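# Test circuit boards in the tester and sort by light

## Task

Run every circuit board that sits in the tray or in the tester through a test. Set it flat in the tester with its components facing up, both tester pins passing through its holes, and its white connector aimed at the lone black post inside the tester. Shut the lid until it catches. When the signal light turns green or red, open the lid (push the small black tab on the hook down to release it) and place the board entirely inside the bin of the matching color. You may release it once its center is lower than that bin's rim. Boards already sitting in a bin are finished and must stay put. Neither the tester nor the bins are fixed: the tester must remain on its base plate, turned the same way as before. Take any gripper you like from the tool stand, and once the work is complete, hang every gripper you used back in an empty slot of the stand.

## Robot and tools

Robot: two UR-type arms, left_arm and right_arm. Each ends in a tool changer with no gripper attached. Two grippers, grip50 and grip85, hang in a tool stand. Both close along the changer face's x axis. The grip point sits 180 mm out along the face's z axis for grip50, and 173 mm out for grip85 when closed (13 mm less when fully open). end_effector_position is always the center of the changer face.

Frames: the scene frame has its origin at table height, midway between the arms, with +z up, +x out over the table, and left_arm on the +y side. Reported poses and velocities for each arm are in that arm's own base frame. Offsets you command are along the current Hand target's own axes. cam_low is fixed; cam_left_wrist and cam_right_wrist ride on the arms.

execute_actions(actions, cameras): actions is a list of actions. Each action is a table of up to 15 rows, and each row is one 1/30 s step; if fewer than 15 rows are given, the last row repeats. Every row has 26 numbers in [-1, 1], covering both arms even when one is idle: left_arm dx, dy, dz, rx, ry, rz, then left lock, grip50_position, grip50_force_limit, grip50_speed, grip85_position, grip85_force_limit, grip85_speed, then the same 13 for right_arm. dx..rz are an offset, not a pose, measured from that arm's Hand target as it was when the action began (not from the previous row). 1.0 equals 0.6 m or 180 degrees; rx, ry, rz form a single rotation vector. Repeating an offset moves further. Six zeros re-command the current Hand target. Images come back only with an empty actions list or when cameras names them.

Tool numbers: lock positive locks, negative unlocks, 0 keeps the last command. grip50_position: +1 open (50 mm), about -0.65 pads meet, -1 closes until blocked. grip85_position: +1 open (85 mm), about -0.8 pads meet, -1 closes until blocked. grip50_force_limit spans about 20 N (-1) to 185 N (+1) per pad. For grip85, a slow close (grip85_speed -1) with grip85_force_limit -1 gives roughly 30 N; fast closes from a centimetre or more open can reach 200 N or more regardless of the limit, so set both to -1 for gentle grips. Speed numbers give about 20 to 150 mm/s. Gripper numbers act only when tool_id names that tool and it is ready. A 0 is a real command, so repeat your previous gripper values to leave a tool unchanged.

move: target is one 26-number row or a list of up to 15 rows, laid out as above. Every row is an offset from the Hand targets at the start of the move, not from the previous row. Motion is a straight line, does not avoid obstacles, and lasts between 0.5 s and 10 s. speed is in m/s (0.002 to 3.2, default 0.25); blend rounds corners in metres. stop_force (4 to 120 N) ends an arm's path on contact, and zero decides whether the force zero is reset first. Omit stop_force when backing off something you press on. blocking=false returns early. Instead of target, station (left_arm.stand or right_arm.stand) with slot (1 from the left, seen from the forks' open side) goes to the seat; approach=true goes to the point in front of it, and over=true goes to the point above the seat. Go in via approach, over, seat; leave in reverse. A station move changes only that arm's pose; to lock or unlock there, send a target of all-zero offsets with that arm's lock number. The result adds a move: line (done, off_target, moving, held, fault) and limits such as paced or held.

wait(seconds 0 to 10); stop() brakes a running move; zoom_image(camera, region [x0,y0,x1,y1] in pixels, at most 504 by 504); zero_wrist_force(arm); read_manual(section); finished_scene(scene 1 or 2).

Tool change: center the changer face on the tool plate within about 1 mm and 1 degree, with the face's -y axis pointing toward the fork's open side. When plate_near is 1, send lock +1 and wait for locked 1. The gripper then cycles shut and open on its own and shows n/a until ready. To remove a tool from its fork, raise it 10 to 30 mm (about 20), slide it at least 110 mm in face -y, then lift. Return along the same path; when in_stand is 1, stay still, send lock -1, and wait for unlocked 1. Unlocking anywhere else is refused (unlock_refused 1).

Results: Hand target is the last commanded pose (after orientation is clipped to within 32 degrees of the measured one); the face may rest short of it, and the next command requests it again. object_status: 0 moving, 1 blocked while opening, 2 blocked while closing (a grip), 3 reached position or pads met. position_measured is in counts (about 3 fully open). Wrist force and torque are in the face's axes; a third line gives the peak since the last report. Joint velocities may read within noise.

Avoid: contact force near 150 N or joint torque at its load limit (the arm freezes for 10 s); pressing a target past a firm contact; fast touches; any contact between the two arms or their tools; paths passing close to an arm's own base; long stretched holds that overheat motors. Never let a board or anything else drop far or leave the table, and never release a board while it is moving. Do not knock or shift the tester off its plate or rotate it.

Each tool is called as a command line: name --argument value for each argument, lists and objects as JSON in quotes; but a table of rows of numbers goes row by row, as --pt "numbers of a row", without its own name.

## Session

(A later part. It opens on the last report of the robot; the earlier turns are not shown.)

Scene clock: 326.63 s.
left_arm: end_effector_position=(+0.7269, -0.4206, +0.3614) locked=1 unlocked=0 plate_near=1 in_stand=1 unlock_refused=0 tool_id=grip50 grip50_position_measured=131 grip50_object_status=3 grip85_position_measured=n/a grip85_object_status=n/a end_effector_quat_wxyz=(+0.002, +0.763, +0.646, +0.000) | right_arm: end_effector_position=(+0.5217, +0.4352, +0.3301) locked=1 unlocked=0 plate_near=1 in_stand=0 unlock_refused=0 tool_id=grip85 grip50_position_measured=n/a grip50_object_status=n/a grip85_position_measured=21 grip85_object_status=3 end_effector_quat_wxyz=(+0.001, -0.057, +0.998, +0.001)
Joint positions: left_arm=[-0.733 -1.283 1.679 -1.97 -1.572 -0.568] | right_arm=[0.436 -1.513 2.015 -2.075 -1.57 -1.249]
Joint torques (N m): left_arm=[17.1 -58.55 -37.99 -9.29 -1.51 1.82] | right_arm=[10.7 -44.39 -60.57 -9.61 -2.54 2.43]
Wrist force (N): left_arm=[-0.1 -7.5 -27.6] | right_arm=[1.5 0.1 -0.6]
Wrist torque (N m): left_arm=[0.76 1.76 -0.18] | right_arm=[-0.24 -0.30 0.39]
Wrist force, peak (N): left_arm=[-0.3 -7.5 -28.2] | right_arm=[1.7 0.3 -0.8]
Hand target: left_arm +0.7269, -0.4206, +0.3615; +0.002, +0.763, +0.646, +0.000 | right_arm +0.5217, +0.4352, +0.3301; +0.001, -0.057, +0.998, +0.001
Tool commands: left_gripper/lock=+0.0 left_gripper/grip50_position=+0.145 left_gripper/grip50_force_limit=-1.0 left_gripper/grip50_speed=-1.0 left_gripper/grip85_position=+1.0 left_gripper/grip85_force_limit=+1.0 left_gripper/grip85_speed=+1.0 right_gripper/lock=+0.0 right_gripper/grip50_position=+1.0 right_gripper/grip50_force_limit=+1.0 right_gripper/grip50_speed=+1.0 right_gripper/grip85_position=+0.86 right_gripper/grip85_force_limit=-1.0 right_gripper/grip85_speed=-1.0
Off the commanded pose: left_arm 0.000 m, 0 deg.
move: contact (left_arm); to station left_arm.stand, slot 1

move --target '[0,0,0,0,0,0,-1,0.145,-1,-1,1,1,1,0,0,0.1,0,0,0,0,1,1,1,0.86,-1,-1]' --speed 0.12 --cameras '["cam_right_wrist"]'

zoom_image --camera "cam_right_wrist" --region '[200, 60, 500, 240]'

Scene clock: 328.50 s.
left_arm: end_effector_position=(+0.7268, -0.4206, +0.3614) locked=0 unlocked=0 plate_near=1 in_stand=1 unlock_refused=0 tool_id=none grip50_position_measured=n/a grip50_object_status=n/a grip85_position_measured=n/a grip85_object_status=n/a end_effector_quat_wxyz=(+0.002, +0.763, +0.646, +0.000) | right_arm: end_effector_position=(+0.5217, +0.4352, +0.2702) locked=1 unlocked=0 plate_near=1 in_stand=0 unlock_refused=0 tool_id=grip85 grip50_position_measured=n/a grip50_object_status=n/a grip85_position_measured=21 grip85_object_status=3 end_effector_quat_wxyz=(+0.001, -0.057, +0.998, +0.001)
Joint positions: left_arm=[-0.733 -1.283 1.679 -1.97 -1.572 -0.568] | right_arm=[0.436 -1.454 2.074 -2.192 -1.57 -1.249]
Joint torques (N m): left_arm=[17.02 -60.46 -43.16 -7.38 -1.36 1.96] | right_arm=[9.72 -46.3 -38.01 -9.6 -2.22 2.51]
Wrist force (N): left_arm=[-2.1 -4.7 -12.2] | right_arm=[1.3 0.3 -0.4]
Wrist torque (N m): left_arm=[0.57 0.54 0.21] | right_arm=[-0.22 -0.27 0.39]
Wrist force, peak (N): left_arm=[-0.5 -7.5 -28.2] | right_arm=[0.8 0.4 -3.8]
Hand target: left_arm +0.7269, -0.4206, +0.3615; +0.002, +0.763, +0.646, +0.000 | right_arm +0.5217, +0.4352, +0.2701; +0.001, -0.057, +0.998, +0.001
Tool commands: left_gripper/lock=+0.0 left_gripper/grip50_position=+0.145 left_gripper/grip50_force_limit=-1.0 left_gripper/grip50_speed=-1.0 left_gripper/grip85_position=+1.0 left_gripper/grip85_force_limit=+1.0 left_gripper/grip85_speed=+1.0 right_gripper/lock=+0.0 right_gripper/grip50_position=+1.0 right_gripper/grip50_force_limit=+1.0 right_gripper/grip50_speed=+1.0 right_gripper/grip85_position=+0.86 right_gripper/grip85_force_limit=-1.0 right_gripper/grip85_speed=-1.0
Off the commanded pose: left_arm 0.000 m, 0 deg | right_arm 0.000 m, 0 deg.
move: done
camera_calibration:
cam_right_wrist: T_world_to_cam=[[-0.991217, -0.131587, 0.0131852, 0.579722], [-0.118168, 0.926048, 0.358429, -0.386028], [-0.0593749, 0.353723, -0.933464, 0.167294], [0, 0, 0, 1]] pos_world=[0.538947, 0.374588, 0.286883]
Images, in order (width x height): cam_right_wrist 672x504.

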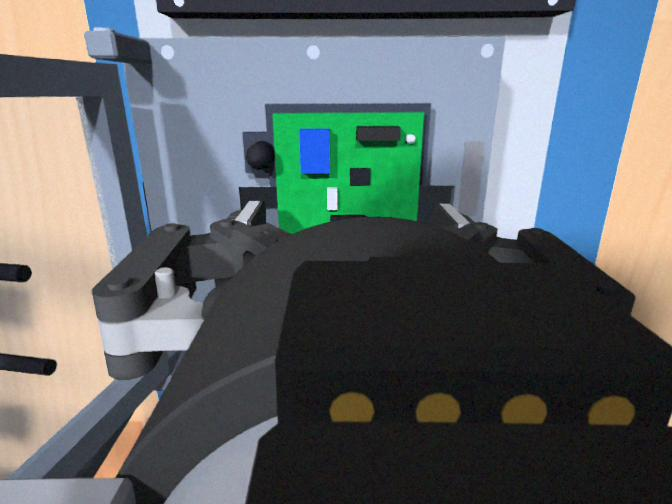

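Scaled by 1.680.

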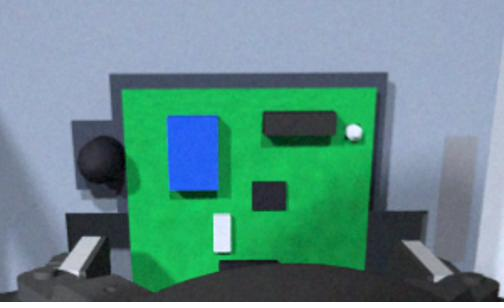

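move --target '[0,0,0,0,0,0,0,0.145,-1,-1,1,1,1,0.0008,0,0.0380,0,0,0,0,1,1,1,0.86,-1,-1]' --speed 0.05 --stop_force 8

move --target '[0,0,0,0,0,0,0,0.145,-1,-1,1,1,1,0,0,0,0,0,0,0,1,1,1,-1,-0.3,-1]' --speed 0.03

move --target '[0,0,0,0,0,0,0,0.145,-1,-1,1,1,1,0,0,-0.055,0,0,0,0,1,1,1,-1,-0.3,-1]' --speed 0.03 --cameras '["cam_right_wrist"]'

Scene clock: 331.27 s.
left_arm: end_effector_position=(+0.7269, -0.4206, +0.3615) locked=0 unlocked=1 plate_near=1 in_stand=1 unlock_refused=0 tool_id=none grip50_position_measured=n/a grip50_object_status=n/a grip85_position_measured=n/a grip85_object_status=n/a end_effector_quat_wxyz=(+0.002, +0.763, +0.646, +0.000) | right_arm: end_effector_position=(+0.5213, +0.4352, +0.2473) locked=1 unlocked=0 plate_near=1 in_stand=0 unlock_refused=0 tool_id=grip85 grip50_position_measured=n/a grip50_object_status=n/a grip85_position_measured=21 grip85_object_status=3 end_effector_quat_wxyz=(+0.001, -0.057, +0.998, +0.001)
Joint positions: left_arm=[-0.733 -1.283 1.679 -1.97 -1.572 -0.568] | right_arm=[0.436 -1.429 2.095 -2.238 -1.57 -1.249]
Joint torques (N m): left_arm=[17.23 -70.06 -52.86 -6.98 -1.38 1.89] | right_arm=[10.91 -48.05 -36.74 -9.83 -0.24 2.43]
Wrist force (N): left_arm=[-1.5 -4.6 -12.8] | right_arm=[1.3 0.3 -0.5]
Wrist torque (N m): left_arm=[0.57 0.50 0.21] | right_arm=[-0.21 -0.28 0.38]
Wrist force, peak (N): left_arm=[-1.6 -4.7 -13.7] | right_arm=[1.5 0.4 -1.4]
Hand target: left_arm +0.7269, -0.4206, +0.3615; +0.002, +0.763, +0.646, +0.000 | right_arm +0.5213, +0.4352, +0.2473; +0.001, -0.057, +0.998, +0.001
Off the commanded pose: left_arm 0.000 m, 0 deg | right_arm 0.000 m, 0 deg.
move: done

Scene clock: 332.17 s.
left_arm: end_effector_position=(+0.7269, -0.4206, +0.3615) locked=0 unlocked=1 plate_near=1 in_stand=1 unlock_refused=0 tool_id=none grip50_position_measured=n/a grip50_object_status=n/a grip85_position_measured=n/a grip85_object_status=n/a end_effector_quat_wxyz=(+0.002, +0.763, +0.646, +0.000) | right_arm: end_effector_position=(+0.5213, +0.4352, +0.2473) locked=1 unlocked=0 plate_near=1 in_stand=0 unlock_refused=0 tool_id=grip85 grip50_position_measured=n/a grip50_object_status=n/a grip85_position_measured=47 grip85_object_status=2 end_effector_quat_wxyz=(+0.001, -0.057, +0.998, +0.001)
Joint positions: left_arm=[-0.733 -1.283 1.679 -1.97 -1.572 -0.568] | right_arm=[0.436 -1.429 2.095 -2.238 -1.57 -1.249]
Joint torques (N m): left_arm=[17.85 -70.41 -54.25 -6.96 -1.41 1.81] | right_arm=[9.84 -48.24 -36.42 -3.04 0.59 2.5]
Wrist force (N): left_arm=[-2.0 -4.6 -12.4] | right_arm=[-0.9 -2.3 -16.2]
Wrist torque (N m): left_arm=[0.58 0.53 0.20] | right_arm=[0.24 -0.70 0.18]
Wrist force, peak (N): left_arm=[-1.8 -4.9 -13.5] | right_arm=[-0.9 -2.1 -16.9]
Hand target: left_arm +0.7269, -0.4206, +0.3615; +0.002, +0.763, +0.646, +0.000 | right_arm +0.5213, +0.4352, +0.2473; +0.001, -0.057, +0.998, +0.001
Off the commanded pose: left_arm 0.000 m, 0 deg | right_arm 0.000 m, 0 deg.
move: done

Scene clock: 333.67 s.
left_arm: end_effector_position=(+0.7269, -0.4206, +0.3615) locked=0 unlocked=1 plate_near=1 in_stand=1 unlock_refused=0 tool_id=none grip50_position_measured=n/a grip50_object_status=n/a grip85_position_measured=n/a grip85_object_status=n/a end_effector_quat_wxyz=(+0.002, +0.763, +0.646, +0.000) | right_arm: end_effector_position=(+0.5212, +0.4352, +0.2801) locked=1 unlocked=0 plate_near=1 in_stand=0 unlock_refused=0 tool_id=grip85 grip50_position_measured=n/a grip50_object_status=n/a grip85_position_measured=47 grip85_object_status=2 end_effector_quat_wxyz=(+0.001, -0.057, +0.998, +0.001)
Joint positions: left_arm=[-0.733 -1.283 1.679 -1.97 -1.572 -0.568] | right_arm=[0.436 -1.465 2.066 -2.173 -1.57 -1.249]
Joint torques (N m): left_arm=[16.78 -70.11 -52.48 -6.65 -1.31 2.1] | right_arm=[-3.07 -69.35 -59.04 -4.47 2.13 -0.46]
Wrist force (N): left_arm=[-1.7 -4.8 -12.8] | right_arm=[0.7 0.4 -0.2]
Wrist torque (N m): left_arm=[0.56 0.53 0.20] | right_arm=[-0.22 -0.24 0.39]
Wrist force, peak (N): left_arm=[-1.9 -4.9 -13.6] | right_arm=[-1.1 -2.1 -16.8]
Hand target: left_arm +0.7269, -0.4206, +0.3615; +0.002, +0.763, +0.646, +0.000 | right_arm +0.5213, +0.4352, +0.2803; +0.001, -0.057, +0.998, +0.001
Off the commanded pose: left_arm 0.000 m, 0 deg | right_arm 0.000 m, 0 deg.
move: done
camera_calibration:
cam_right_wrist: T_world_to_cam=[[-0.991211, -0.131645, 0.0130573, 0.579154], [-0.118268, 0.926039, 0.358419, -0.38954], [-0.0592755, 0.353724, -0.93347, 0.17636], [0, 0, 0, 1]] pos_world=[0.538447, 0.374588, 0.296683]
Images, in order (width x height): cam_right_wrist 672x504.

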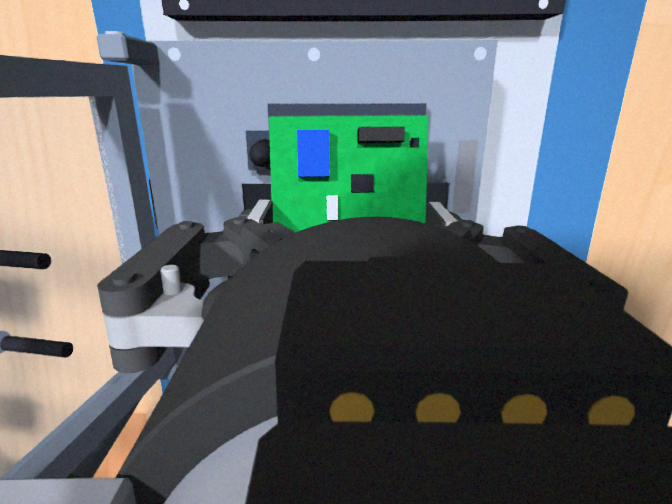

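move --pt "0 0 -0.0367 0 0 0 0 0.145 -1 -1 1 1 1 0 0 -0.10 0 0 0 0 1 1 1 -1 -0.3 -1" --pt "0 0 -0.30 0 0 0 0 0.145 -1 -1 1 1 1 -0.0522 0.3375 -0.10 0 0 0 0 1 1 1 -1 -0.3 -1" --pt "0.4599 -0.2796 -0.30 0 0 0 0 0.145 -1 -1 1 1 1 -0.0522 0.3375 0.0505 0 0 0 0 1 1 1 -1 -0.3 -1" --speed '[0.12,0.25,0.3]' --blend 0.02 --cameras '["cam_right_wrist","cam_low"]'

Scene clock: 342.20 s.
left_arm: end_effector_position=(+0.6064, -0.1206, +0.5403) locked=0 unlocked=1 plate_near=0 in_stand=0 unlock_refused=0 tool_id=none grip50_position_measured=n/a grip50_object_status=n/a grip85_position_measured=n/a grip85_object_status=n/a end_effector_quat_wxyz=(+0.002, +0.763, +0.646, +0.000) | right_arm: end_effector_position=(+0.5293, +0.6399, +0.2503) locked=1 unlocked=0 plate_near=1 in_stand=0 unlock_refused=0 tool_id=grip85 grip50_position_measured=n/a grip50_object_status=n/a grip85_position_measured=47 grip85_object_status=2 end_effector_quat_wxyz=(+0.001, -0.057, +0.998, +0.001)
Joint positions: left_arm=[-0.481 -1.728 1.831 -1.677 -1.573 -0.316] | right_arm=[0.668 -1.21 1.798 -2.16 -1.57 -1.017]
Joint torques (N m): left_arm=[20.62 -48.88 -44.6 -3.19 -2.79 2.98] | right_arm=[10.94 -69.89 -39.41 -9.74 -2.23 2.49]
Wrist force (N): left_arm=[-2.6 0.0 -1.6] | right_arm=[0.6 0.0 0.2]
Wrist torque (N m): left_arm=[0.43 0.30 0.22] | right_arm=[-0.23 -0.23 0.41]
Wrist force, peak (N): left_arm=[-1.9 -4.8 -13.7] | right_arm=[1.5 -4.2 -1.2]
Hand target: left_arm +0.6063, -0.1203, +0.5403; +0.002, +0.763, +0.646, +0.000 | right_arm +0.5293, +0.6399, +0.2503; +0.001, -0.057, +0.998, +0.001
Off the commanded pose: left_arm 0.000 m, 0 deg | right_arm 0.000 m, 0 deg.
move: done
camera_calibration:
cam_right_wrist: T_world_to_cam=[[-0.991211, -0.131645, 0.0130573, 0.614532], [-0.118268, 0.926039, 0.358419, -0.567554], [-0.0592755, 0.353724, -0.93347, 0.0765802], [0, 0, 0, 1]] pos_world=[0.546547, 0.579388, 0.266883]
Images, in order (width x height): cam_low 672x504, cam_right_wrist 672x504.

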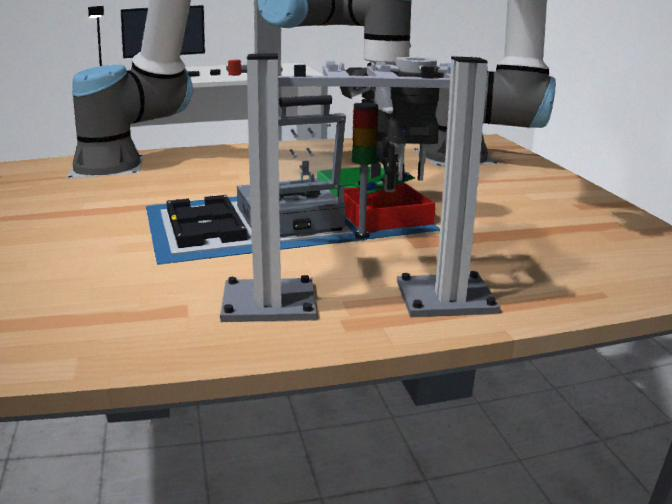

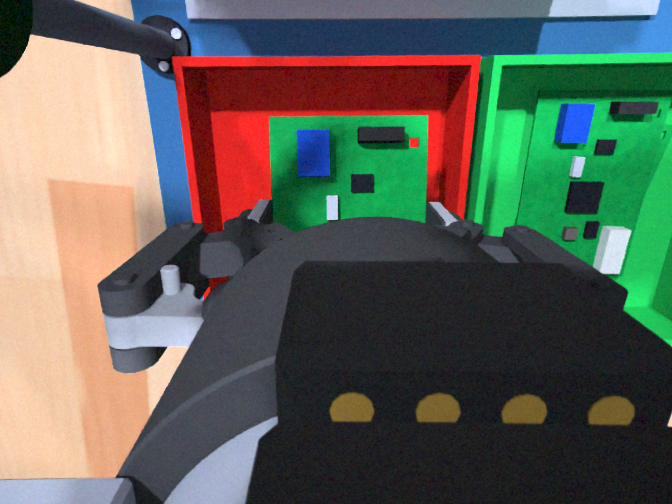

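move --target '[0,0,0,0,0,0,0,0.145,-1,-1,1,1,1,-0.0100,0,0,0,0,0,0,1,1,1,-1,-0.3,-1]' --speed 0.1

move --target '[0,0,0,0,0,0,0,0.145,-1,-1,1,1,1,0,0,0.1120,0,0,0,0,1,1,1,-1,-0.3,-1]' --speed 0.025 --stop_force 4

move --target '[0,0,0,0,0,0,0,0.145,-1,-1,1,1,1,0,0,0,0,0,0,0,1,1,1,0.82,-1,-1]' --speed 0.05 --cameras '["cam_right_wrist"]'

Scene clock: 345.23 s.
left_arm: end_effector_position=(+0.6063, -0.1203, +0.5403) locked=0 unlocked=1 plate_near=0 in_stand=0 unlock_refused=0 tool_id=none grip50_position_measured=n/a grip50_object_status=n/a grip85_position_measured=n/a grip85_object_status=n/a end_effector_quat_wxyz=(+0.002, +0.763, +0.646, +0.000) | right_arm: end_effector_position=(+0.5350, +0.6406, +0.2503) locked=1 unlocked=0 plate_near=1 in_stand=0 unlock_refused=0 tool_id=grip85 grip50_position_measured=n/a grip50_object_status=n/a grip85_position_measured=47 grip85_object_status=2 end_effector_quat_wxyz=(+0.001, -0.057, +0.998, +0.001)
Joint positions: left_arm=[-0.481 -1.728 1.831 -1.677 -1.573 -0.316] | right_arm=[0.665 -1.204 1.789 -2.157 -1.57 -1.02]
Joint torques (N m): left_arm=[19.44 -47.62 -44 -3.65 -2.98 2.02] | right_arm=[-10.86 -72.29 -58.21 -4.72 0.53 -1.69]
Wrist force (N): left_arm=[-2.8 -0.3 -1.8] | right_arm=[0.5 0.0 0.3]
Wrist torque (N m): left_arm=[0.41 0.32 0.22] | right_arm=[-0.22 -0.23 0.70]
Wrist force, peak (N): left_arm=[-2.8 -0.3 -1.8] | right_arm=[1.8 -0.1 0.6]
Hand target: left_arm +0.6063, -0.1203, +0.5403; +0.002, +0.763, +0.646, +0.000 | right_arm +0.5353, +0.6406, +0.2503; +0.001, -0.057, +0.998, +0.001
Off the commanded pose: left_arm 0.000 m, 0 deg | right_arm 0.000 m, 0 deg.
move: done

Scene clock: 349.03 s.
left_arm: end_effector_position=(+0.6063, -0.1203, +0.5403) locked=0 unlocked=1 plate_near=0 in_stand=0 unlock_refused=0 tool_id=none grip50_position_measured=n/a grip50_object_status=n/a grip85_position_measured=n/a grip85_object_status=n/a end_effector_quat_wxyz=(+0.002, +0.763, +0.646, +0.000) | right_arm: end_effector_position=(+0.5354, +0.6407, +0.1902) locked=1 unlocked=0 plate_near=1 in_stand=0 unlock_refused=0 tool_id=grip85 grip50_position_measured=n/a grip50_object_status=n/a grip85_position_measured=47 grip85_object_status=2 end_effector_quat_wxyz=(+0.001, -0.057, +0.998, +0.001)
Joint positions: left_arm=[-0.481 -1.728 1.831 -1.677 -1.573 -0.316] | right_arm=[0.665 -1.144 1.829 -2.257 -1.57 -1.02]
Joint torques (N m): left_arm=[17.62 -46.29 -44.57 -3.63 -2.96 2.41] | right_arm=[-1.05 -92 -52.73 -4.31 0.94 1.23]
Wrist force (N): left_arm=[-2.7 -0.1 -1.5] | right_arm=[0.3 0.6 -5.0]
Wrist torque (N m): left_arm=[0.43 0.31 0.21] | right_arm=[-0.25 -0.30 0.68]
Wrist force, peak (N): left_arm=[-3.2 -0.2 -1.6] | right_arm=[7.5 -4.5 -34.9]
Hand target: left_arm +0.6063, -0.1203, +0.5403; +0.002, +0.763, +0.646, +0.000 | right_arm +0.5354, +0.6407, +0.1902; +0.001, -0.057, +0.998, +0.001 (not the last commanded pose)
Off the commanded pose: left_arm 0.000 m, 0 deg | right_arm 0.007 m, 0 deg.
move: contact (right_arm)

Scene clock: 349.73 s.
left_arm: end_effector_position=(+0.6063, -0.1203, +0.5403) locked=0 unlocked=1 plate_near=0 in_stand=0 unlock_refused=0 tool_id=none grip50_position_measured=n/a grip50_object_status=n/a grip85_position_measured=n/a grip85_object_status=n/a end_effector_quat_wxyz=(+0.002, +0.763, +0.646, +0.000) | right_arm: end_effector_position=(+0.5354, +0.6407, +0.1902) locked=1 unlocked=0 plate_near=1 in_stand=0 unlock_refused=0 tool_id=grip85 grip50_position_measured=n/a grip50_object_status=n/a grip85_position_measured=26 grip85_object_status=3 end_effector_quat_wxyz=(+0.001, -0.057, +0.998, +0.001)
Joint positions: left_arm=[-0.481 -1.728 1.831 -1.677 -1.573 -0.316] | right_arm=[0.665 -1.144 1.829 -2.257 -1.57 -1.02]
Joint torques (N m): left_arm=[19.27 -48.55 -44.55 -3.63 -2.77 2.07] | right_arm=[-0.06 -90.83 -53.2 -6.29 0.95 1.17]
Wrist force (N): left_arm=[-2.7 0.0 -1.5] | right_arm=[1.0 0.0 -0.6]
Wrist torque (N m): left_arm=[0.43 0.32 0.22] | right_arm=[-0.24 -0.26 0.70]
Wrist force, peak (N): left_arm=[-3.2 -0.6 -1.6] | right_arm=[0.4 0.2 -4.0]
Hand target: left_arm +0.6063, -0.1203, +0.5403; +0.002, +0.763, +0.646, +0.000 | right_arm +0.5354, +0.6407, +0.1902; +0.001, -0.057, +0.998, +0.001
Off the commanded pose: left_arm 0.000 m, 0 deg | right_arm 0.000 m, 0 deg.
move: done
camera_calibration:
cam_right_wrist: T_world_to_cam=[[-0.991205, -0.131679, 0.01315, 0.621353], [-0.118267, 0.926035, 0.35843, -0.545988], [-0.0593752, 0.353722, -0.933464, 0.0207351], [0, 0, 0, 1]] pos_world=[0.552547, 0.580089, 0.206883]
Images, in order (width x height): cam_right_wrist 672x504.

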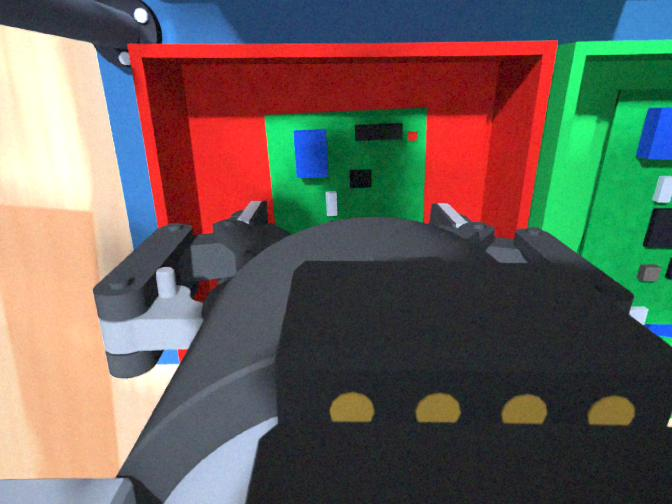

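move --pt "0 0 0 0 0 0 0 0.145 -1 -1 1 1 1 0 0 -0.1 0 0 0 0 1 1 1 0.82 -1 -1" --pt "0 0 0 0 0 0 0 0.145 -1 -1 1 1 1 0 0 -0.45 0 0 0 0 1 1 1 0.82 -1 -1" --pt "0 0 0 0 0 0 0 0.145 -1 -1 1 1 1 -0.1674 -0.3299 -0.5163 0 0 0 0 1 1 1 0.0 -1 0" --speed '[0.06,0.3,0.3]' --blend '[0.01,0.04,0]' --cameras '["cam_right_wrist","cam_left_wrist","cam_low"]'

Scene clock: 362.53 s.
left_arm: end_effector_position=(+0.6063, -0.1203, +0.5403) locked=0 unlocked=1 plate_near=0 in_stand=0 unlock_refused=0 tool_id=none grip50_position_measured=n/a grip50_object_status=n/a grip85_position_measured=n/a grip85_object_status=n/a end_effector_quat_wxyz=(+0.002, +0.763, +0.646, +0.000) | right_arm: end_effector_position=(+0.6574, +0.4551, +0.4999) locked=1 unlocked=0 plate_near=1 in_stand=0 unlock_refused=0 tool_id=grip85 grip50_position_measured=n/a grip50_object_status=n/a grip85_position_measured=129 grip85_object_status=0 end_effector_quat_wxyz=(+0.001, -0.057, +0.998, +0.001)
Joint positions: left_arm=[-0.481 -1.728 1.831 -1.677 -1.573 -0.316] | right_arm=[0.386 -1.411 1.585 -1.746 -1.57 -1.299]
Joint torques (N m): left_arm=[21.06 -48.3 -43.9 -3.37 -2.96 2.07] | right_arm=[-12.88 -80.31 -66.21 -4.62 2.49 -1.57]
Wrist force (N): left_arm=[-2.8 -0.2 -1.4] | right_arm=[0.6 -0.1 -0.9]
Wrist torque (N m): left_arm=[0.41 0.32 0.22] | right_arm=[-0.23 -0.25 0.67]
Wrist force, peak (N): left_arm=[-3.3 -0.2 -1.6] | right_arm=[-1.8 -4.9 -1.6]
Hand target: left_arm +0.6063, -0.1203, +0.5403; +0.002, +0.763, +0.646, +0.000 | right_arm +0.6574, +0.4551, +0.4999; +0.001, -0.057, +0.998, +0.001
Off the commanded pose: left_arm 0.000 m, 0 deg | right_arm 0.000 m, 0 deg.
move: done
camera_calibration:
cam_left_wrist: T_world_to_cam=[[0.175423, 0.984441, 0.0100796, 0.0095767], [0.924981, -0.168316, 0.340705, -0.712337], [0.337101, -0.0504442, -0.940116, 0.334582], [0, 0, 0, 1]] pos_world=[0.544431, -0.112448, 0.557147]
cam_right_wrist: T_world_to_cam=[[-0.991211, -0.131645, 0.0130573, 0.713807], [-0.118268, 0.926039, 0.358419, -0.470652], [-0.0592755, 0.353724, -0.93347, 0.382565], [0, 0, 0, 1]] pos_world=[0.674547, 0.394488, 0.516483]

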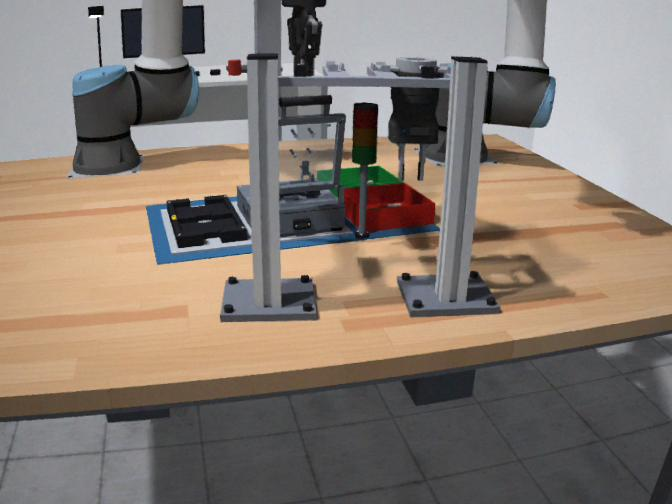

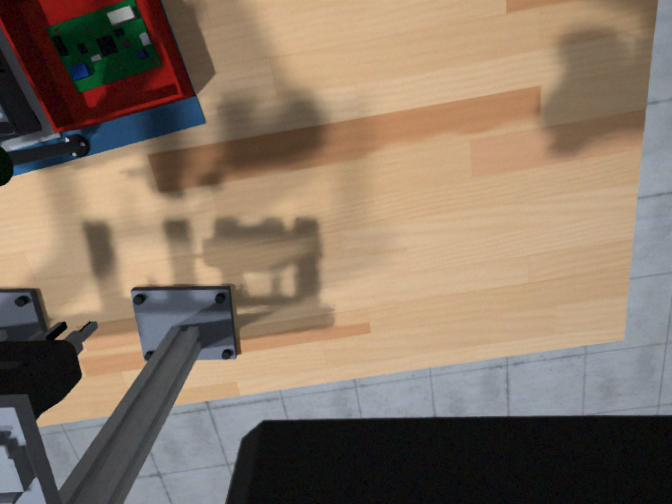

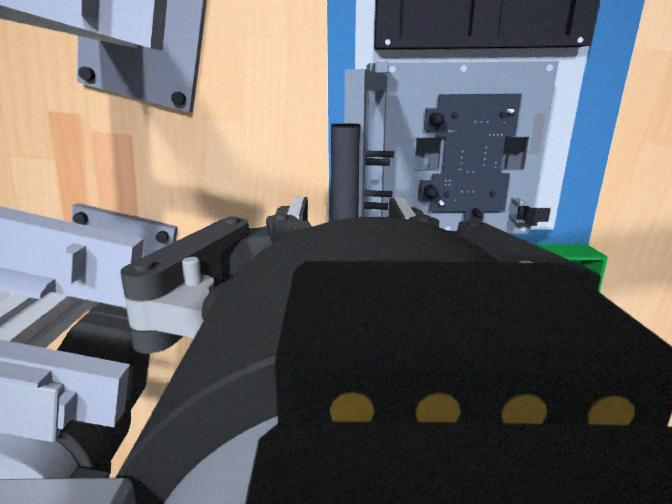

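move --target '[0,0,0,0,0,0,0,0.145,-1,-1,1,1,1,0.0012,0,0.0877,0,0,0,0,1,1,1,0.0,-1,0]' --speed 0.08 --stop_force 8

move --pt "0.0885 0 -0.0078 0 0 0 0 0.145 -1 -1 1 1 1 0 0 0 0 0 0 0 1 1 1 0.86 -1 -1" --pt "0.0885 0 -0.0078 0 0 0 0 0.145 -1 -1 1 1 1 0 0 0 0 0 0 0 1 1 1 0.86 -1 -1" --speed 0.01 --stop_force 4 --blocking false

Scene clock: 366.33 s.
left_arm: end_effector_position=(+0.6063, -0.1203, +0.5403) locked=0 unlocked=1 plate_near=0 in_stand=0 unlock_refused=0 tool_id=none grip50_position_measured=n/a grip50_object_status=n/a grip85_position_measured=n/a grip85_object_status=n/a end_effector_quat_wxyz=(+0.002, +0.763, +0.646, +0.000) | right_arm: end_effector_position=(+0.6567, +0.4551, +0.4473) locked=1 unlocked=0 plate_near=1 in_stand=0 unlock_refused=0 tool_id=grip85 grip50_position_measured=n/a grip50_object_status=n/a grip85_position_measured=129 grip85_object_status=3 end_effector_quat_wxyz=(+0.001, -0.057, +0.998, +0.001)
Joint positions: left_arm=[-0.481 -1.728 1.831 -1.677 -1.573 -0.316] | right_arm=[0.386 -1.394 1.658 -1.837 -1.57 -1.299]
Joint torques (N m): left_arm=[19.26 -48.72 -44.49 -4.1 -3.16 1.84] | right_arm=[9.9 -60.49 -45.64 -9.82 1.09 2.35]
Wrist force (N): left_arm=[-2.8 -0.4 -1.4] | right_arm=[0.9 0.2 -0.6]
Wrist torque (N m): left_arm=[0.40 0.32 0.22] | right_arm=[-0.21 -0.27 0.62]
Wrist force, peak (N): left_arm=[-2.9 -0.1 -1.9] | right_arm=[0.3 0.2 -3.0]
Hand target: left_arm +0.6063, -0.1203, +0.5403; +0.002, +0.763, +0.646, +0.000 | right_arm +0.6567, +0.4551, +0.4473; +0.001, -0.057, +0.998, +0.001
Off the commanded pose: left_arm 0.000 m, 0 deg | right_arm 0.000 m, 0 deg.
move: done

move takes "stop_force" only with blocking=true: send it without blocking=false; nothing of the call was run

move --pt "0 0 0 0 0 0 0 0.145 -1 -1 1 1 1 0.0885 0 -0.0078 0 0 0 0 1 1 1 0.0 -1 0" --pt "0 0 0 0 0 0 0 0.145 -1 -1 1 1 1 0.1668 0 0.0025 0 0 0 0 1 1 1 0.0 -1 0" --pt "0 0 0 0 0 0 0 0.145 -1 -1 1 1 1 0.2398 0 0.0327 0 0 0 0 1 1 1 0.0 -1 0" --pt "0 0 0 0 0 0 0 0.145 -1 -1 1 1 1 0.2908 0 0.0698 0 0 0 0 1 1 1 0.0 -1 0" --speed 0.07 --blend 0.015 --stop_force 18 --cameras '["cam_right_wrist","cam_low"]'

Scene clock: 371.33 s.
left_arm: end_effector_position=(+0.6063, -0.1203, +0.5403) locked=0 unlocked=1 plate_near=0 in_stand=0 unlock_refused=0 tool_id=none grip50_position_measured=n/a grip50_object_status=n/a grip85_position_measured=n/a grip85_object_status=n/a end_effector_quat_wxyz=(+0.002, +0.763, +0.646, +0.000) | right_arm: end_effector_position=(+0.4834, +0.4353, +0.4052) locked=1 unlocked=0 plate_near=1 in_stand=0 unlock_refused=0 tool_id=grip85 grip50_position_measured=n/a grip50_object_status=n/a grip85_position_measured=129 grip85_object_status=3 end_effector_quat_wxyz=(+0.001, -0.057, +0.998, +0.001)
Joint positions: left_arm=[-0.481 -1.728 1.831 -1.677 -1.573 -0.316] | right_arm=[0.462 -1.617 1.976 -1.931 -1.57 -1.223]
Joint torques (N m): left_arm=[19.81 -48.82 -44.5 -3.9 -3 2.12] | right_arm=[15.97 -63.65 -45.36 -8.54 3.03 2.44]
Wrist force (N): left_arm=[-2.3 -0.2 -1.6] | right_arm=[-5.6 -3.5 4.7]
Wrist torque (N m): left_arm=[0.41 0.29 0.22] | right_arm=[0.41 -1.32 0.43]
Wrist force, peak (N): left_arm=[-3.1 -0.8 -1.5] | right_arm=[-5.7 -3.9 5.7]
Hand target: left_arm +0.6063, -0.1203, +0.5403; +0.002, +0.763, +0.646, +0.000 | right_arm +0.4834, +0.4353, +0.4052; +0.001, -0.057, +0.998, +0.001
Off the commanded pose: left_arm 0.000 m, 0 deg | right_arm 0.000 m, 0 deg.
move: done
camera_calibration:
cam_right_wrist: T_world_to_cam=[[-0.991211, -0.131645, 0.0130573, 0.540065], [-0.118268, 0.926039, 0.358419, -0.438941], [-0.0592755, 0.353724, -0.93347, 0.290861], [0, 0, 0, 1]] pos_world=[0.500647, 0.374688, 0.421783]
Images, in order (width x height): cam_low 672x504, cam_right_wrist 672x504.

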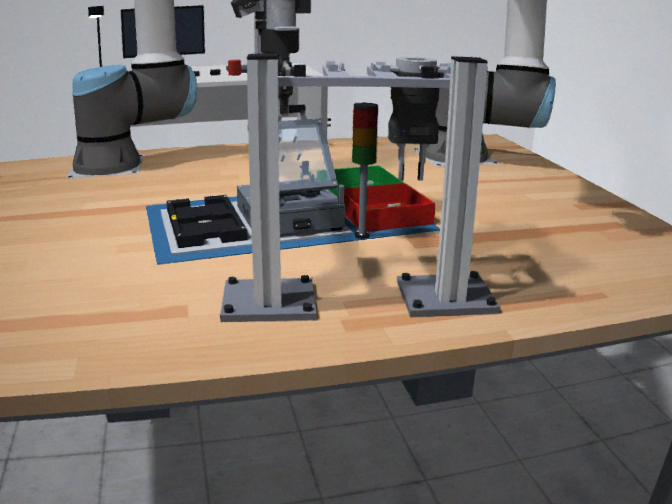

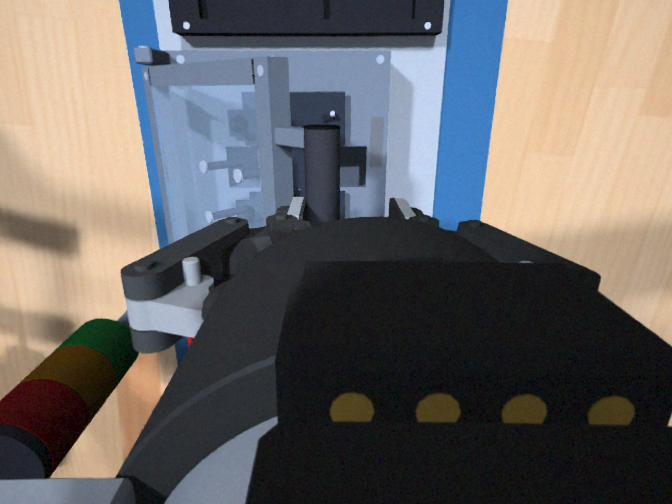

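move --pt "0 0 0 0 0 0 0 0.145 -1 -1 1 1 1 0 0 -0.19 0 0 0 0 1 1 1 0.0 -1 0" --pt "0 0 0 0 0 0 0 0.145 -1 -1 1 1 1 -0.2305 -0.0075 -0.125 0 0 0.574 0 1 1 1 0.0 -1 0" --speed '[0.2,0.4]' --blend 0.02

move --station "right_arm.stand" --slot 2 --approach true --speed 0.15 --cameras '["cam_low","cam_right_wrist"]'

move --station "right_arm.stand" --slot 2 --over true --speed 0.1

move --station "right_arm.stand" --slot 2 --speed 0.04 --stop_force 25

Scene clock: 376.97 s.
left_arm: end_effector_position=(+0.6063, -0.1203, +0.5403) locked=0 unlocked=1 plate_near=0 in_stand=0 unlock_refused=0 tool_id=none grip50_position_measured=n/a grip50_object_status=n/a grip85_position_measured=n/a grip85_object_status=n/a end_effector_quat_wxyz=(+0.002, +0.763, +0.646, +0.000) | right_arm: end_effector_position=(+0.6213, +0.4464, +0.4804) locked=1 unlocked=0 plate_near=1 in_stand=0 unlock_refused=0 tool_id=grip85 grip50_position_measured=n/a grip50_object_status=n/a grip85_position_measured=129 grip85_object_status=3 end_effector_quat_wxyz=(+0.000, +0.748, +0.664, +0.001)
Joint positions: left_arm=[-0.481 -1.728 1.831 -1.677 -1.573 -0.316] | right_arm=[0.393 -1.462 1.678 -1.788 -1.57 0.511]
Joint torques (N m): left_arm=[16.77 -46.59 -44.94 -4.16 -2.69 1.8] | right_arm=[-11.12 -54.26 -66.01 -9.73 -2.41 2.26]
Wrist force (N): left_arm=[-2.9 -0.6 -1.4] | right_arm=[0.7 0.0 -0.5]
Wrist torque (N m): left_arm=[0.38 0.33 0.22] | right_arm=[-0.22 -0.26 0.39]
Wrist force, peak (N): left_arm=[-3.0 -0.5 -1.9] | right_arm=[-5.2 -0.1 9.4]
Hand target: left_arm +0.6063, -0.1203, +0.5403; +0.002, +0.763, +0.646, +0.000 | right_arm +0.6213, +0.4464, +0.4804; +0.000, +0.748, +0.664, +0.001
Off the commanded pose: left_arm 0.000 m, 0 deg | right_arm 0.000 m, 0 deg.
move: done

Scene clock: 378.27 s.
left_arm: end_effector_position=(+0.6063, -0.1203, +0.5403) locked=0 unlocked=1 plate_near=0 in_stand=0 unlock_refused=0 tool_id=none grip50_position_measured=n/a grip50_object_status=n/a grip85_position_measured=n/a grip85_object_status=n/a end_effector_quat_wxyz=(+0.002, +0.763, +0.646, +0.000) | right_arm: end_effector_position=(+0.6511, +0.4432, +0.3828) locked=1 unlocked=0 plate_near=1 in_stand=0 unlock_refused=0 tool_id=grip85 grip50_position_measured=n/a grip50_object_status=n/a grip85_position_measured=129 grip85_object_status=3 end_effector_quat_wxyz=(+0.000, +0.748, +0.664, +0.001)
Joint positions: left_arm=[-0.481 -1.728 1.831 -1.677 -1.573 -0.316] | right_arm=[0.374 -1.378 1.759 -1.952 -1.57 0.494]
Joint torques (N m): left_arm=[19.49 -47.61 -44.42 -4.45 -2.63 1.7] | right_arm=[-11.38 -59.68 -43.81 -9.53 0.54 -1.56]
Wrist force (N): left_arm=[-2.9 0.2 -1.6] | right_arm=[1.0 0.1 -0.4]
Wrist torque (N m): left_arm=[0.43 0.33 0.22] | right_arm=[-0.22 -0.27 0.69]
Wrist force, peak (N): left_arm=[-3.2 -0.4 -1.5] | right_arm=[0.6 -0.8 -3.9]
Hand target: left_arm +0.6063, -0.1203, +0.5403; +0.002, +0.763, +0.646, +0.000 | right_arm +0.6512, +0.4432, +0.3826; +0.000, +0.748, +0.664, +0.001
Tool commands: left_gripper/lock=+0.0 left_gripper/grip50_position=+0.145 left_gripper/grip50_force_limit=-1.0 left_gripper/grip50_speed=-1.0 left_gripper/grip85_position=+1.0 left_gripper/grip85_force_limit=+1.0 left_gripper/grip85_speed=+1.0 right_gripper/lock=+0.0 right_gripper/grip50_position=+1.0 right_gripper/grip50_force_limit=+1.0 right_gripper/grip50_speed=+1.0 right_gripper/grip85_position=+0.0 right_gripper/grip85_force_limit=-1.0 right_gripper/grip85_speed=+0.0
Off the commanded pose: right_arm 0.000 m, 0 deg.
move: done; to station right_arm.stand, slot 2, approach point
camera_calibration:
cam_right_wrist: T_world_to_cam=[[0.10159, 0.994708, 0.0153488, -0.504065], [0.928385, -0.100338, 0.357817, -0.644808], [0.357464, -0.0221011, -0.933666, 0.172462], [0, 0, 0, 1]] pos_world=[0.58819, 0.440511, 0.399482]
Images, in order (width x height): cam_low 672x504, cam_right_wrist 672x504.

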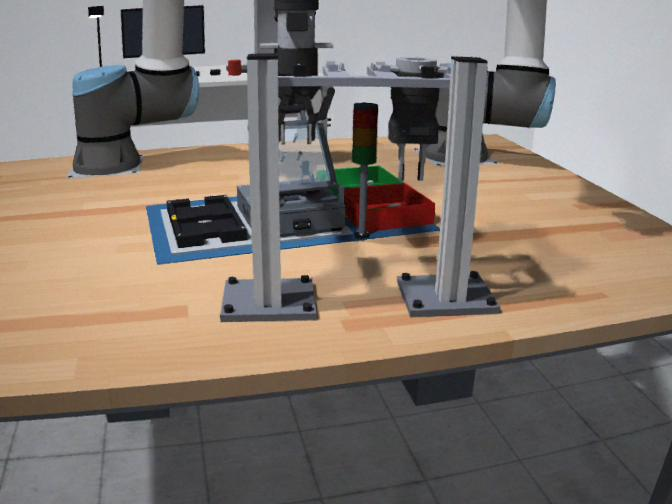

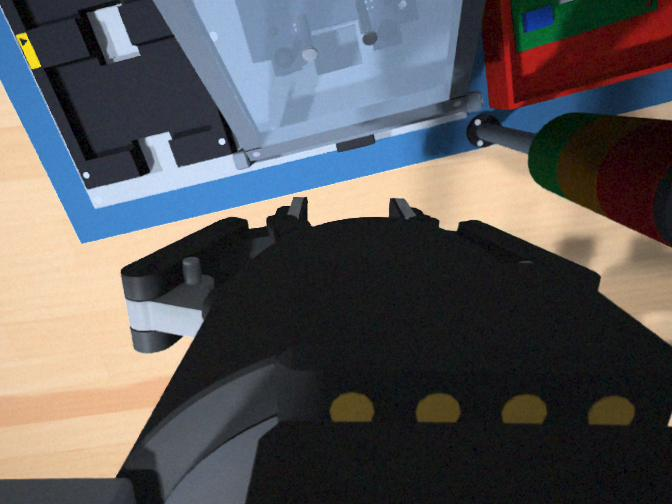

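Scene clock: 380.23 s.
left_arm: end_effector_position=(+0.6063, -0.1203, +0.5403) locked=0 unlocked=1 plate_near=0 in_stand=0 unlock_refused=0 tool_id=none grip50_position_measured=n/a grip50_object_status=n/a grip85_position_measured=n/a grip85_object_status=n/a end_effector_quat_wxyz=(+0.002, +0.763, +0.646, +0.000) | right_arm: end_effector_position=(+0.7899, +0.4265, +0.3828) locked=1 unlocked=0 plate_near=1 in_stand=0 unlock_refused=0 tool_id=grip85 grip50_position_measured=n/a grip50_object_status=n/a grip85_position_measured=129 grip85_object_status=3 end_effector_quat_wxyz=(+0.000, +0.748, +0.664, +0.001)
Joint positions: left_arm=[-0.481 -1.728 1.831 -1.677 -1.573 -0.316] | right_arm=[0.3 -1.205 1.531 -1.898 -1.57 0.419]
Joint torques (N m): left_arm=[18.48 -47.38 -45.42 -4.39 -2.52 1.79] | right_arm=[-11.85 -78.36 -63.55 -4.64 1.29 -1.41]
Wrist force (N): left_arm=[-3.1 -0.2 -1.3] | right_arm=[0.7 -0.2 -0.6]
Wrist torque (N m): left_arm=[0.42 0.34 0.22] | right_arm=[-0.27 -0.27 0.68]
Wrist force, peak (N): left_arm=[-2.9 -0.3 -1.9] | right_arm=[1.0 -2.7 0.6]
Hand target: left_arm +0.6063, -0.1203, +0.5403; +0.002, +0.763, +0.646, +0.000 | right_arm +0.7901, +0.4265, +0.3828; +0.000, +0.748, +0.664, +0.001
Tool commands: left_gripper/lock=+0.0 left_gripper/grip50_position=+0.145 left_gripper/grip50_force_limit=-1.0 left_gripper/grip50_speed=-1.0 left_gripper/grip85_position=+1.0 left_gripper/grip85_force_limit=+1.0 left_gripper/grip85_speed=+1.0 right_gripper/lock=+0.0 right_gripper/grip50_position=+1.0 right_gripper/grip50_force_limit=+1.0 right_gripper/grip50_speed=+1.0 right_gripper/grip85_position=+0.0 right_gripper/grip85_force_limit=-1.0 right_gripper/grip85_speed=+0.0
Off the commanded pose: right_arm 0.000 m, 0 deg.
move: done; to station right_arm.stand, slot 2, over the seat

Scene clock: 382.17 s.
left_arm: end_effector_position=(+0.6063, -0.1203, +0.5403) locked=0 unlocked=1 plate_near=0 in_stand=0 unlock_refused=0 tool_id=none grip50_position_measured=n/a grip50_object_status=n/a grip85_position_measured=n/a grip85_object_status=n/a end_effector_quat_wxyz=(+0.002, +0.763, +0.646, +0.000) | right_arm: end_effector_position=(+0.7902, +0.4265, +0.3608) locked=1 unlocked=0 plate_near=1 in_stand=1 unlock_refused=0 tool_id=grip85 grip50_position_measured=n/a grip50_object_status=n/a grip85_position_measured=129 grip85_object_status=3 end_effector_quat_wxyz=(+0.000, +0.748, +0.664, +0.001)
Joint positions: left_arm=[-0.481 -1.728 1.831 -1.677 -1.573 -0.316] | right_arm=[0.3 -1.193 1.555 -1.934 -1.57 0.419]
Joint torques (N m): left_arm=[18.09 -48.66 -44.69 -4.5 -2.6 1.42] | right_arm=[-9.14 -59.06 -33.63 -7.72 -0.13 -0.74]
Wrist force (N): left_arm=[-2.5 -0.3 -1.4] | right_arm=[-3.1 -5.0 -21.4]
Wrist torque (N m): left_arm=[0.41 0.30 0.22] | right_arm=[0.18 0.74 0.38]
Wrist force, peak (N): left_arm=[-3.1 -0.1 -1.9] | right_arm=[-2.8 -5.2 -21.6]
Hand target: left_arm +0.6063, -0.1203, +0.5403; +0.002, +0.763, +0.646, +0.000 | right_arm +0.7902, +0.4265, +0.3608; +0.000, +0.748, +0.664, +0.001
Tool commands: left_gripper/lock=+0.0 left_gripper/grip50_position=+0.145 left_gripper/grip50_force_limit=-1.0 left_gripper/grip50_speed=-1.0 left_gripper/grip85_position=+1.0 left_gripper/grip85_force_limit=+1.0 left_gripper/grip85_speed=+1.0 right_gripper/lock=+0.0 right_gripper/grip50_position=+1.0 right_gripper/grip50_force_limit=+1.0 right_gripper/grip50_speed=+1.0 right_gripper/grip85_position=+0.0 right_gripper/grip85_force_limit=-1.0 right_gripper/grip85_speed=+0.0
Off the commanded pose: right_arm 0.000 m, 0 deg.
move: done; to station right_arm.stand, slot 2

move --target '[0,0,0,0,0,0,0,0.145,-1,-1,1,1,1,0,0,0,0,0,0,-1,1,1,1,0.0,-1,0]' --speed 0.2

wait --seconds 1

move --station "right_arm.stand" --slot 2 --over true --speed 0.1 --cameras '["all"]'

Scene clock: 383.67 s.
left_arm: end_effector_position=(+0.6063, -0.1203, +0.5403) locked=0 unlocked=1 plate_near=0 in_stand=0 unlock_refused=0 tool_id=none grip50_position_measured=n/a grip50_object_status=n/a grip85_position_measured=n/a grip85_object_status=n/a end_effector_quat_wxyz=(+0.002, +0.763, +0.646, +0.000) | right_arm: end_effector_position=(+0.7901, +0.4265, +0.3607) locked=1 unlocked=0 plate_near=1 in_stand=1 unlock_refused=0 tool_id=grip85 grip50_position_measured=n/a grip50_object_status=n/a grip85_position_measured=129 grip85_object_status=3 end_effector_quat_wxyz=(+0.000, +0.748, +0.664, +0.001)
Joint positions: left_arm=[-0.481 -1.728 1.831 -1.677 -1.573 -0.316] | right_arm=[0.3 -1.193 1.555 -1.934 -1.57 0.419]
Joint torques (N m): left_arm=[20.21 -46.37 -44.27 -4.87 -2.87 1.93] | right_arm=[-5.65 -54.35 -32.14 -5.21 -1.03 0.12]
Wrist force (N): left_arm=[-2.6 -0.3 -1.6] | right_arm=[-3.8 -5.3 -12.8]
Wrist torque (N m): left_arm=[0.41 0.31 0.22] | right_arm=[0.27 0.90 0.33]
Wrist force, peak (N): left_arm=[-3.2 -0.1 -1.6] | right_arm=[-2.7 -4.7 -23.3]
Hand target: left_arm +0.6063, -0.1203, +0.5403; +0.002, +0.763, +0.646, +0.000 | right_arm +0.7902, +0.4265, +0.3608; +0.000, +0.748, +0.664, +0.001
Tool commands: left_gripper/lock=+0.0 left_gripper/grip50_position=+0.145 left_gripper/grip50_force_limit=-1.0 left_gripper/grip50_speed=-1.0 left_gripper/grip85_position=+1.0 left_gripper/grip85_force_limit=+1.0 left_gripper/grip85_speed=+1.0 right_gripper/lock=+0.0 right_gripper/grip50_position=+1.0 right_gripper/grip50_force_limit=+1.0 right_gripper/grip50_speed=+1.0 right_gripper/grip85_position=+0.0 right_gripper/grip85_force_limit=-1.0 right_gripper/grip85_speed=+0.0
Off the commanded pose: left_arm 0.000 m, 0 deg | right_arm 0.000 m, 0 deg.
move: done

Scene clock: 384.67 s.
left_arm: end_effector_position=(+0.6063, -0.1203, +0.5403) locked=0 unlocked=1 plate_near=0 in_stand=0 unlock_refused=0 tool_id=none grip50_position_measured=n/a grip50_object_status=n/a grip85_position_measured=n/a grip85_object_status=n/a end_effector_quat_wxyz=(+0.002, +0.763, +0.646, +0.000) | right_arm: end_effector_position=(+0.7901, +0.4265, +0.3607) locked=0 unlocked=1 plate_near=1 in_stand=1 unlock_refused=0 tool_id=none grip50_position_measured=n/a grip50_object_status=n/a grip85_position_measured=n/a grip85_object_status=n/a end_effector_quat_wxyz=(+0.000, +0.748, +0.664, +0.001)
Joint positions: left_arm=[-0.481 -1.728 1.831 -1.677 -1.573 -0.316] | right_arm=[0.3 -1.193 1.555 -1.934 -1.57 0.419]
Joint torques (N m): left_arm=[20.61 -46.01 -43.65 -4.6 -2.79 1.96] | right_arm=[-4.17 -69.71 -44.61 -5.16 -1.64 0.99]
Wrist force (N): left_arm=[-2.7 0.0 -1.5] | right_arm=[0.5 -3.6 -13.5]
Wrist torque (N m): left_arm=[0.43 0.31 0.22] | right_arm=[0.13 -0.23 0.66]
Wrist force, peak (N): left_arm=[-3.0 -0.2 -1.5] | right_arm=[1.1 -3.8 -14.6]
Hand target: left_arm +0.6063, -0.1203, +0.5403; +0.002, +0.763, +0.646, +0.000 | right_arm +0.7902, +0.4265, +0.3608; +0.000, +0.748, +0.664, +0.001
Tool commands: left_gripper/lock=+0.0 left_gripper/grip50_position=+0.145 left_gripper/grip50_force_limit=-1.0 left_gripper/grip50_speed=-1.0 left_gripper/grip85_position=+1.0 left_gripper/grip85_force_limit=+1.0 left_gripper/grip85_speed=+1.0 right_gripper/lock=+0.0 right_gripper/grip50_position=+1.0 right_gripper/grip50_force_limit=+1.0 right_gripper/grip50_speed=+1.0 right_gripper/grip85_position=+0.0 right_gripper/grip85_force_limit=-1.0 right_gripper/grip85_speed=+0.0
Off the commanded pose: left_arm 0.000 m, 0 deg | right_arm 0.000 m, 0 deg.
wait: 1.00 s; at rest by 0.20 s

Scene clock: 385.57 s.
left_arm: end_effector_position=(+0.6063, -0.1203, +0.5403) locked=0 unlocked=1 plate_near=0 in_stand=0 unlock_refused=0 tool_id=none grip50_position_measured=n/a grip50_object_status=n/a grip85_position_measured=n/a grip85_object_status=n/a end_effector_quat_wxyz=(+0.002, +0.763, +0.646, +0.000) | right_arm: end_effector_position=(+0.7901, +0.4265, +0.3826) locked=0 unlocked=1 plate_near=0 in_stand=0 unlock_refused=0 tool_id=none grip50_position_measured=n/a grip50_object_status=n/a grip85_position_measured=n/a grip85_object_status=n/a end_effector_quat_wxyz=(+0.000, +0.748, +0.664, +0.001)
Joint positions: left_arm=[-0.481 -1.728 1.831 -1.677 -1.573 -0.316] | right_arm=[0.3 -1.205 1.531 -1.898 -1.57 0.419]
Joint torques (N m): left_arm=[19.93 -47.79 -44.58 -4.68 -2.74 2.09] | right_arm=[-3.97 -87.84 -56.57 -2.95 -1.75 1.35]
Wrist force (N): left_arm=[-2.5 -0.4 -1.3] | right_arm=[0.9 0.1 -0.4]
Wrist torque (N m): left_arm=[0.41 0.31 0.22] | right_arm=[-0.25 -0.27 0.69]
Wrist force, peak (N): left_arm=[-3.0 0.0 -1.6] | right_arm=[0.8 -3.7 -14.0]
Hand target: left_arm +0.6063, -0.1203, +0.5403; +0.002, +0.763, +0.646, +0.000 | right_arm +0.7901, +0.4265, +0.3828; +0.000, +0.748, +0.664, +0.001
Tool commands: left_gripper/lock=+0.0 left_gripper/grip50_position=+0.145 left_gripper/grip50_force_limit=-1.0 left_gripper/grip50_speed=-1.0 left_gripper/grip85_position=+1.0 left_gripper/grip85_force_limit=+1.0 left_gripper/grip85_speed=+1.0 right_gripper/lock=+0.0 right_gripper/grip50_position=+1.0 right_gripper/grip50_force_limit=+1.0 right_gripper/grip50_speed=+1.0 right_gripper/grip85_position=+0.0 right_gripper/grip85_force_limit=-1.0 right_gripper/grip85_speed=+0.0
Off the commanded pose: right_arm 0.000 m, 0 deg.
move: done; to station right_arm.stand, slot 2, over the seat
camera_calibration:
cam_left_wrist: T_world_to_cam=[[0.175423, 0.984441, 0.0100796, 0.0095767], [0.924981, -0.168316, 0.340705, -0.712337], [0.337101, -0.0504442, -0.940116, 0.334582], [0, 0, 0, 1]] pos_world=[0.544431, -0.112448, 0.557147]
cam_right_wrist: T_world_to_cam=[[0.101549, 0.99471, 0.0154738, -0.501492], [0.928276, -0.100337, 0.358101, -0.775466], [0.357759, -0.0220008, -0.933555, 0.12182], [0, 0, 0, 1]] pos_world=[0.72719, 0.423711, 0.399181]

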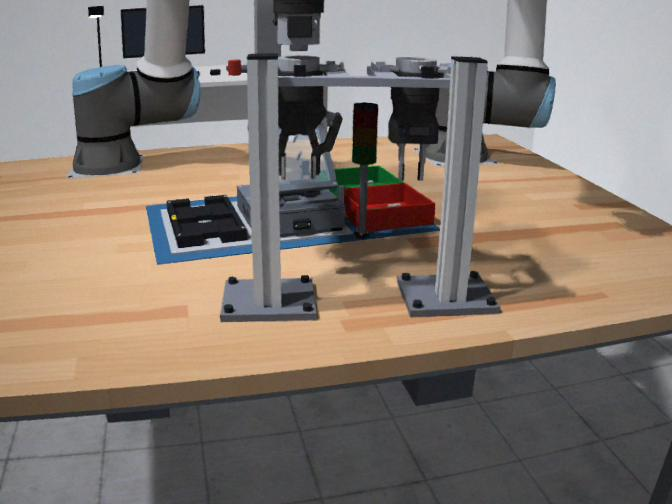

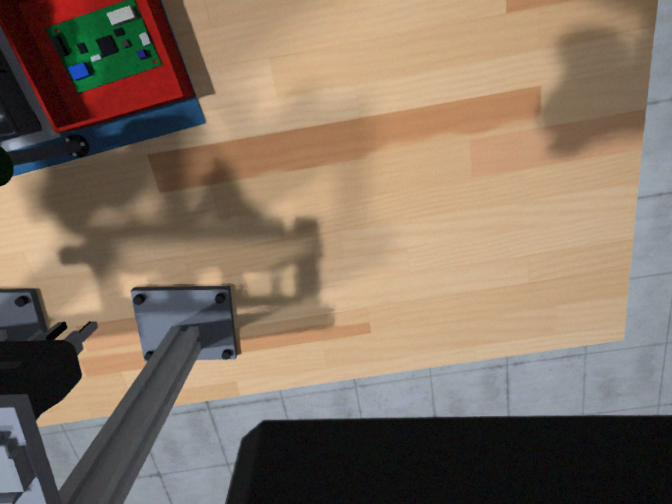

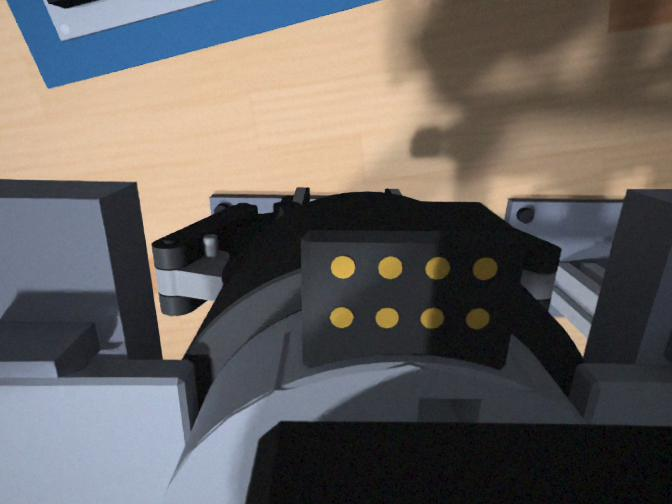

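finished_scene --scene 2

The scene is finished: the task was done.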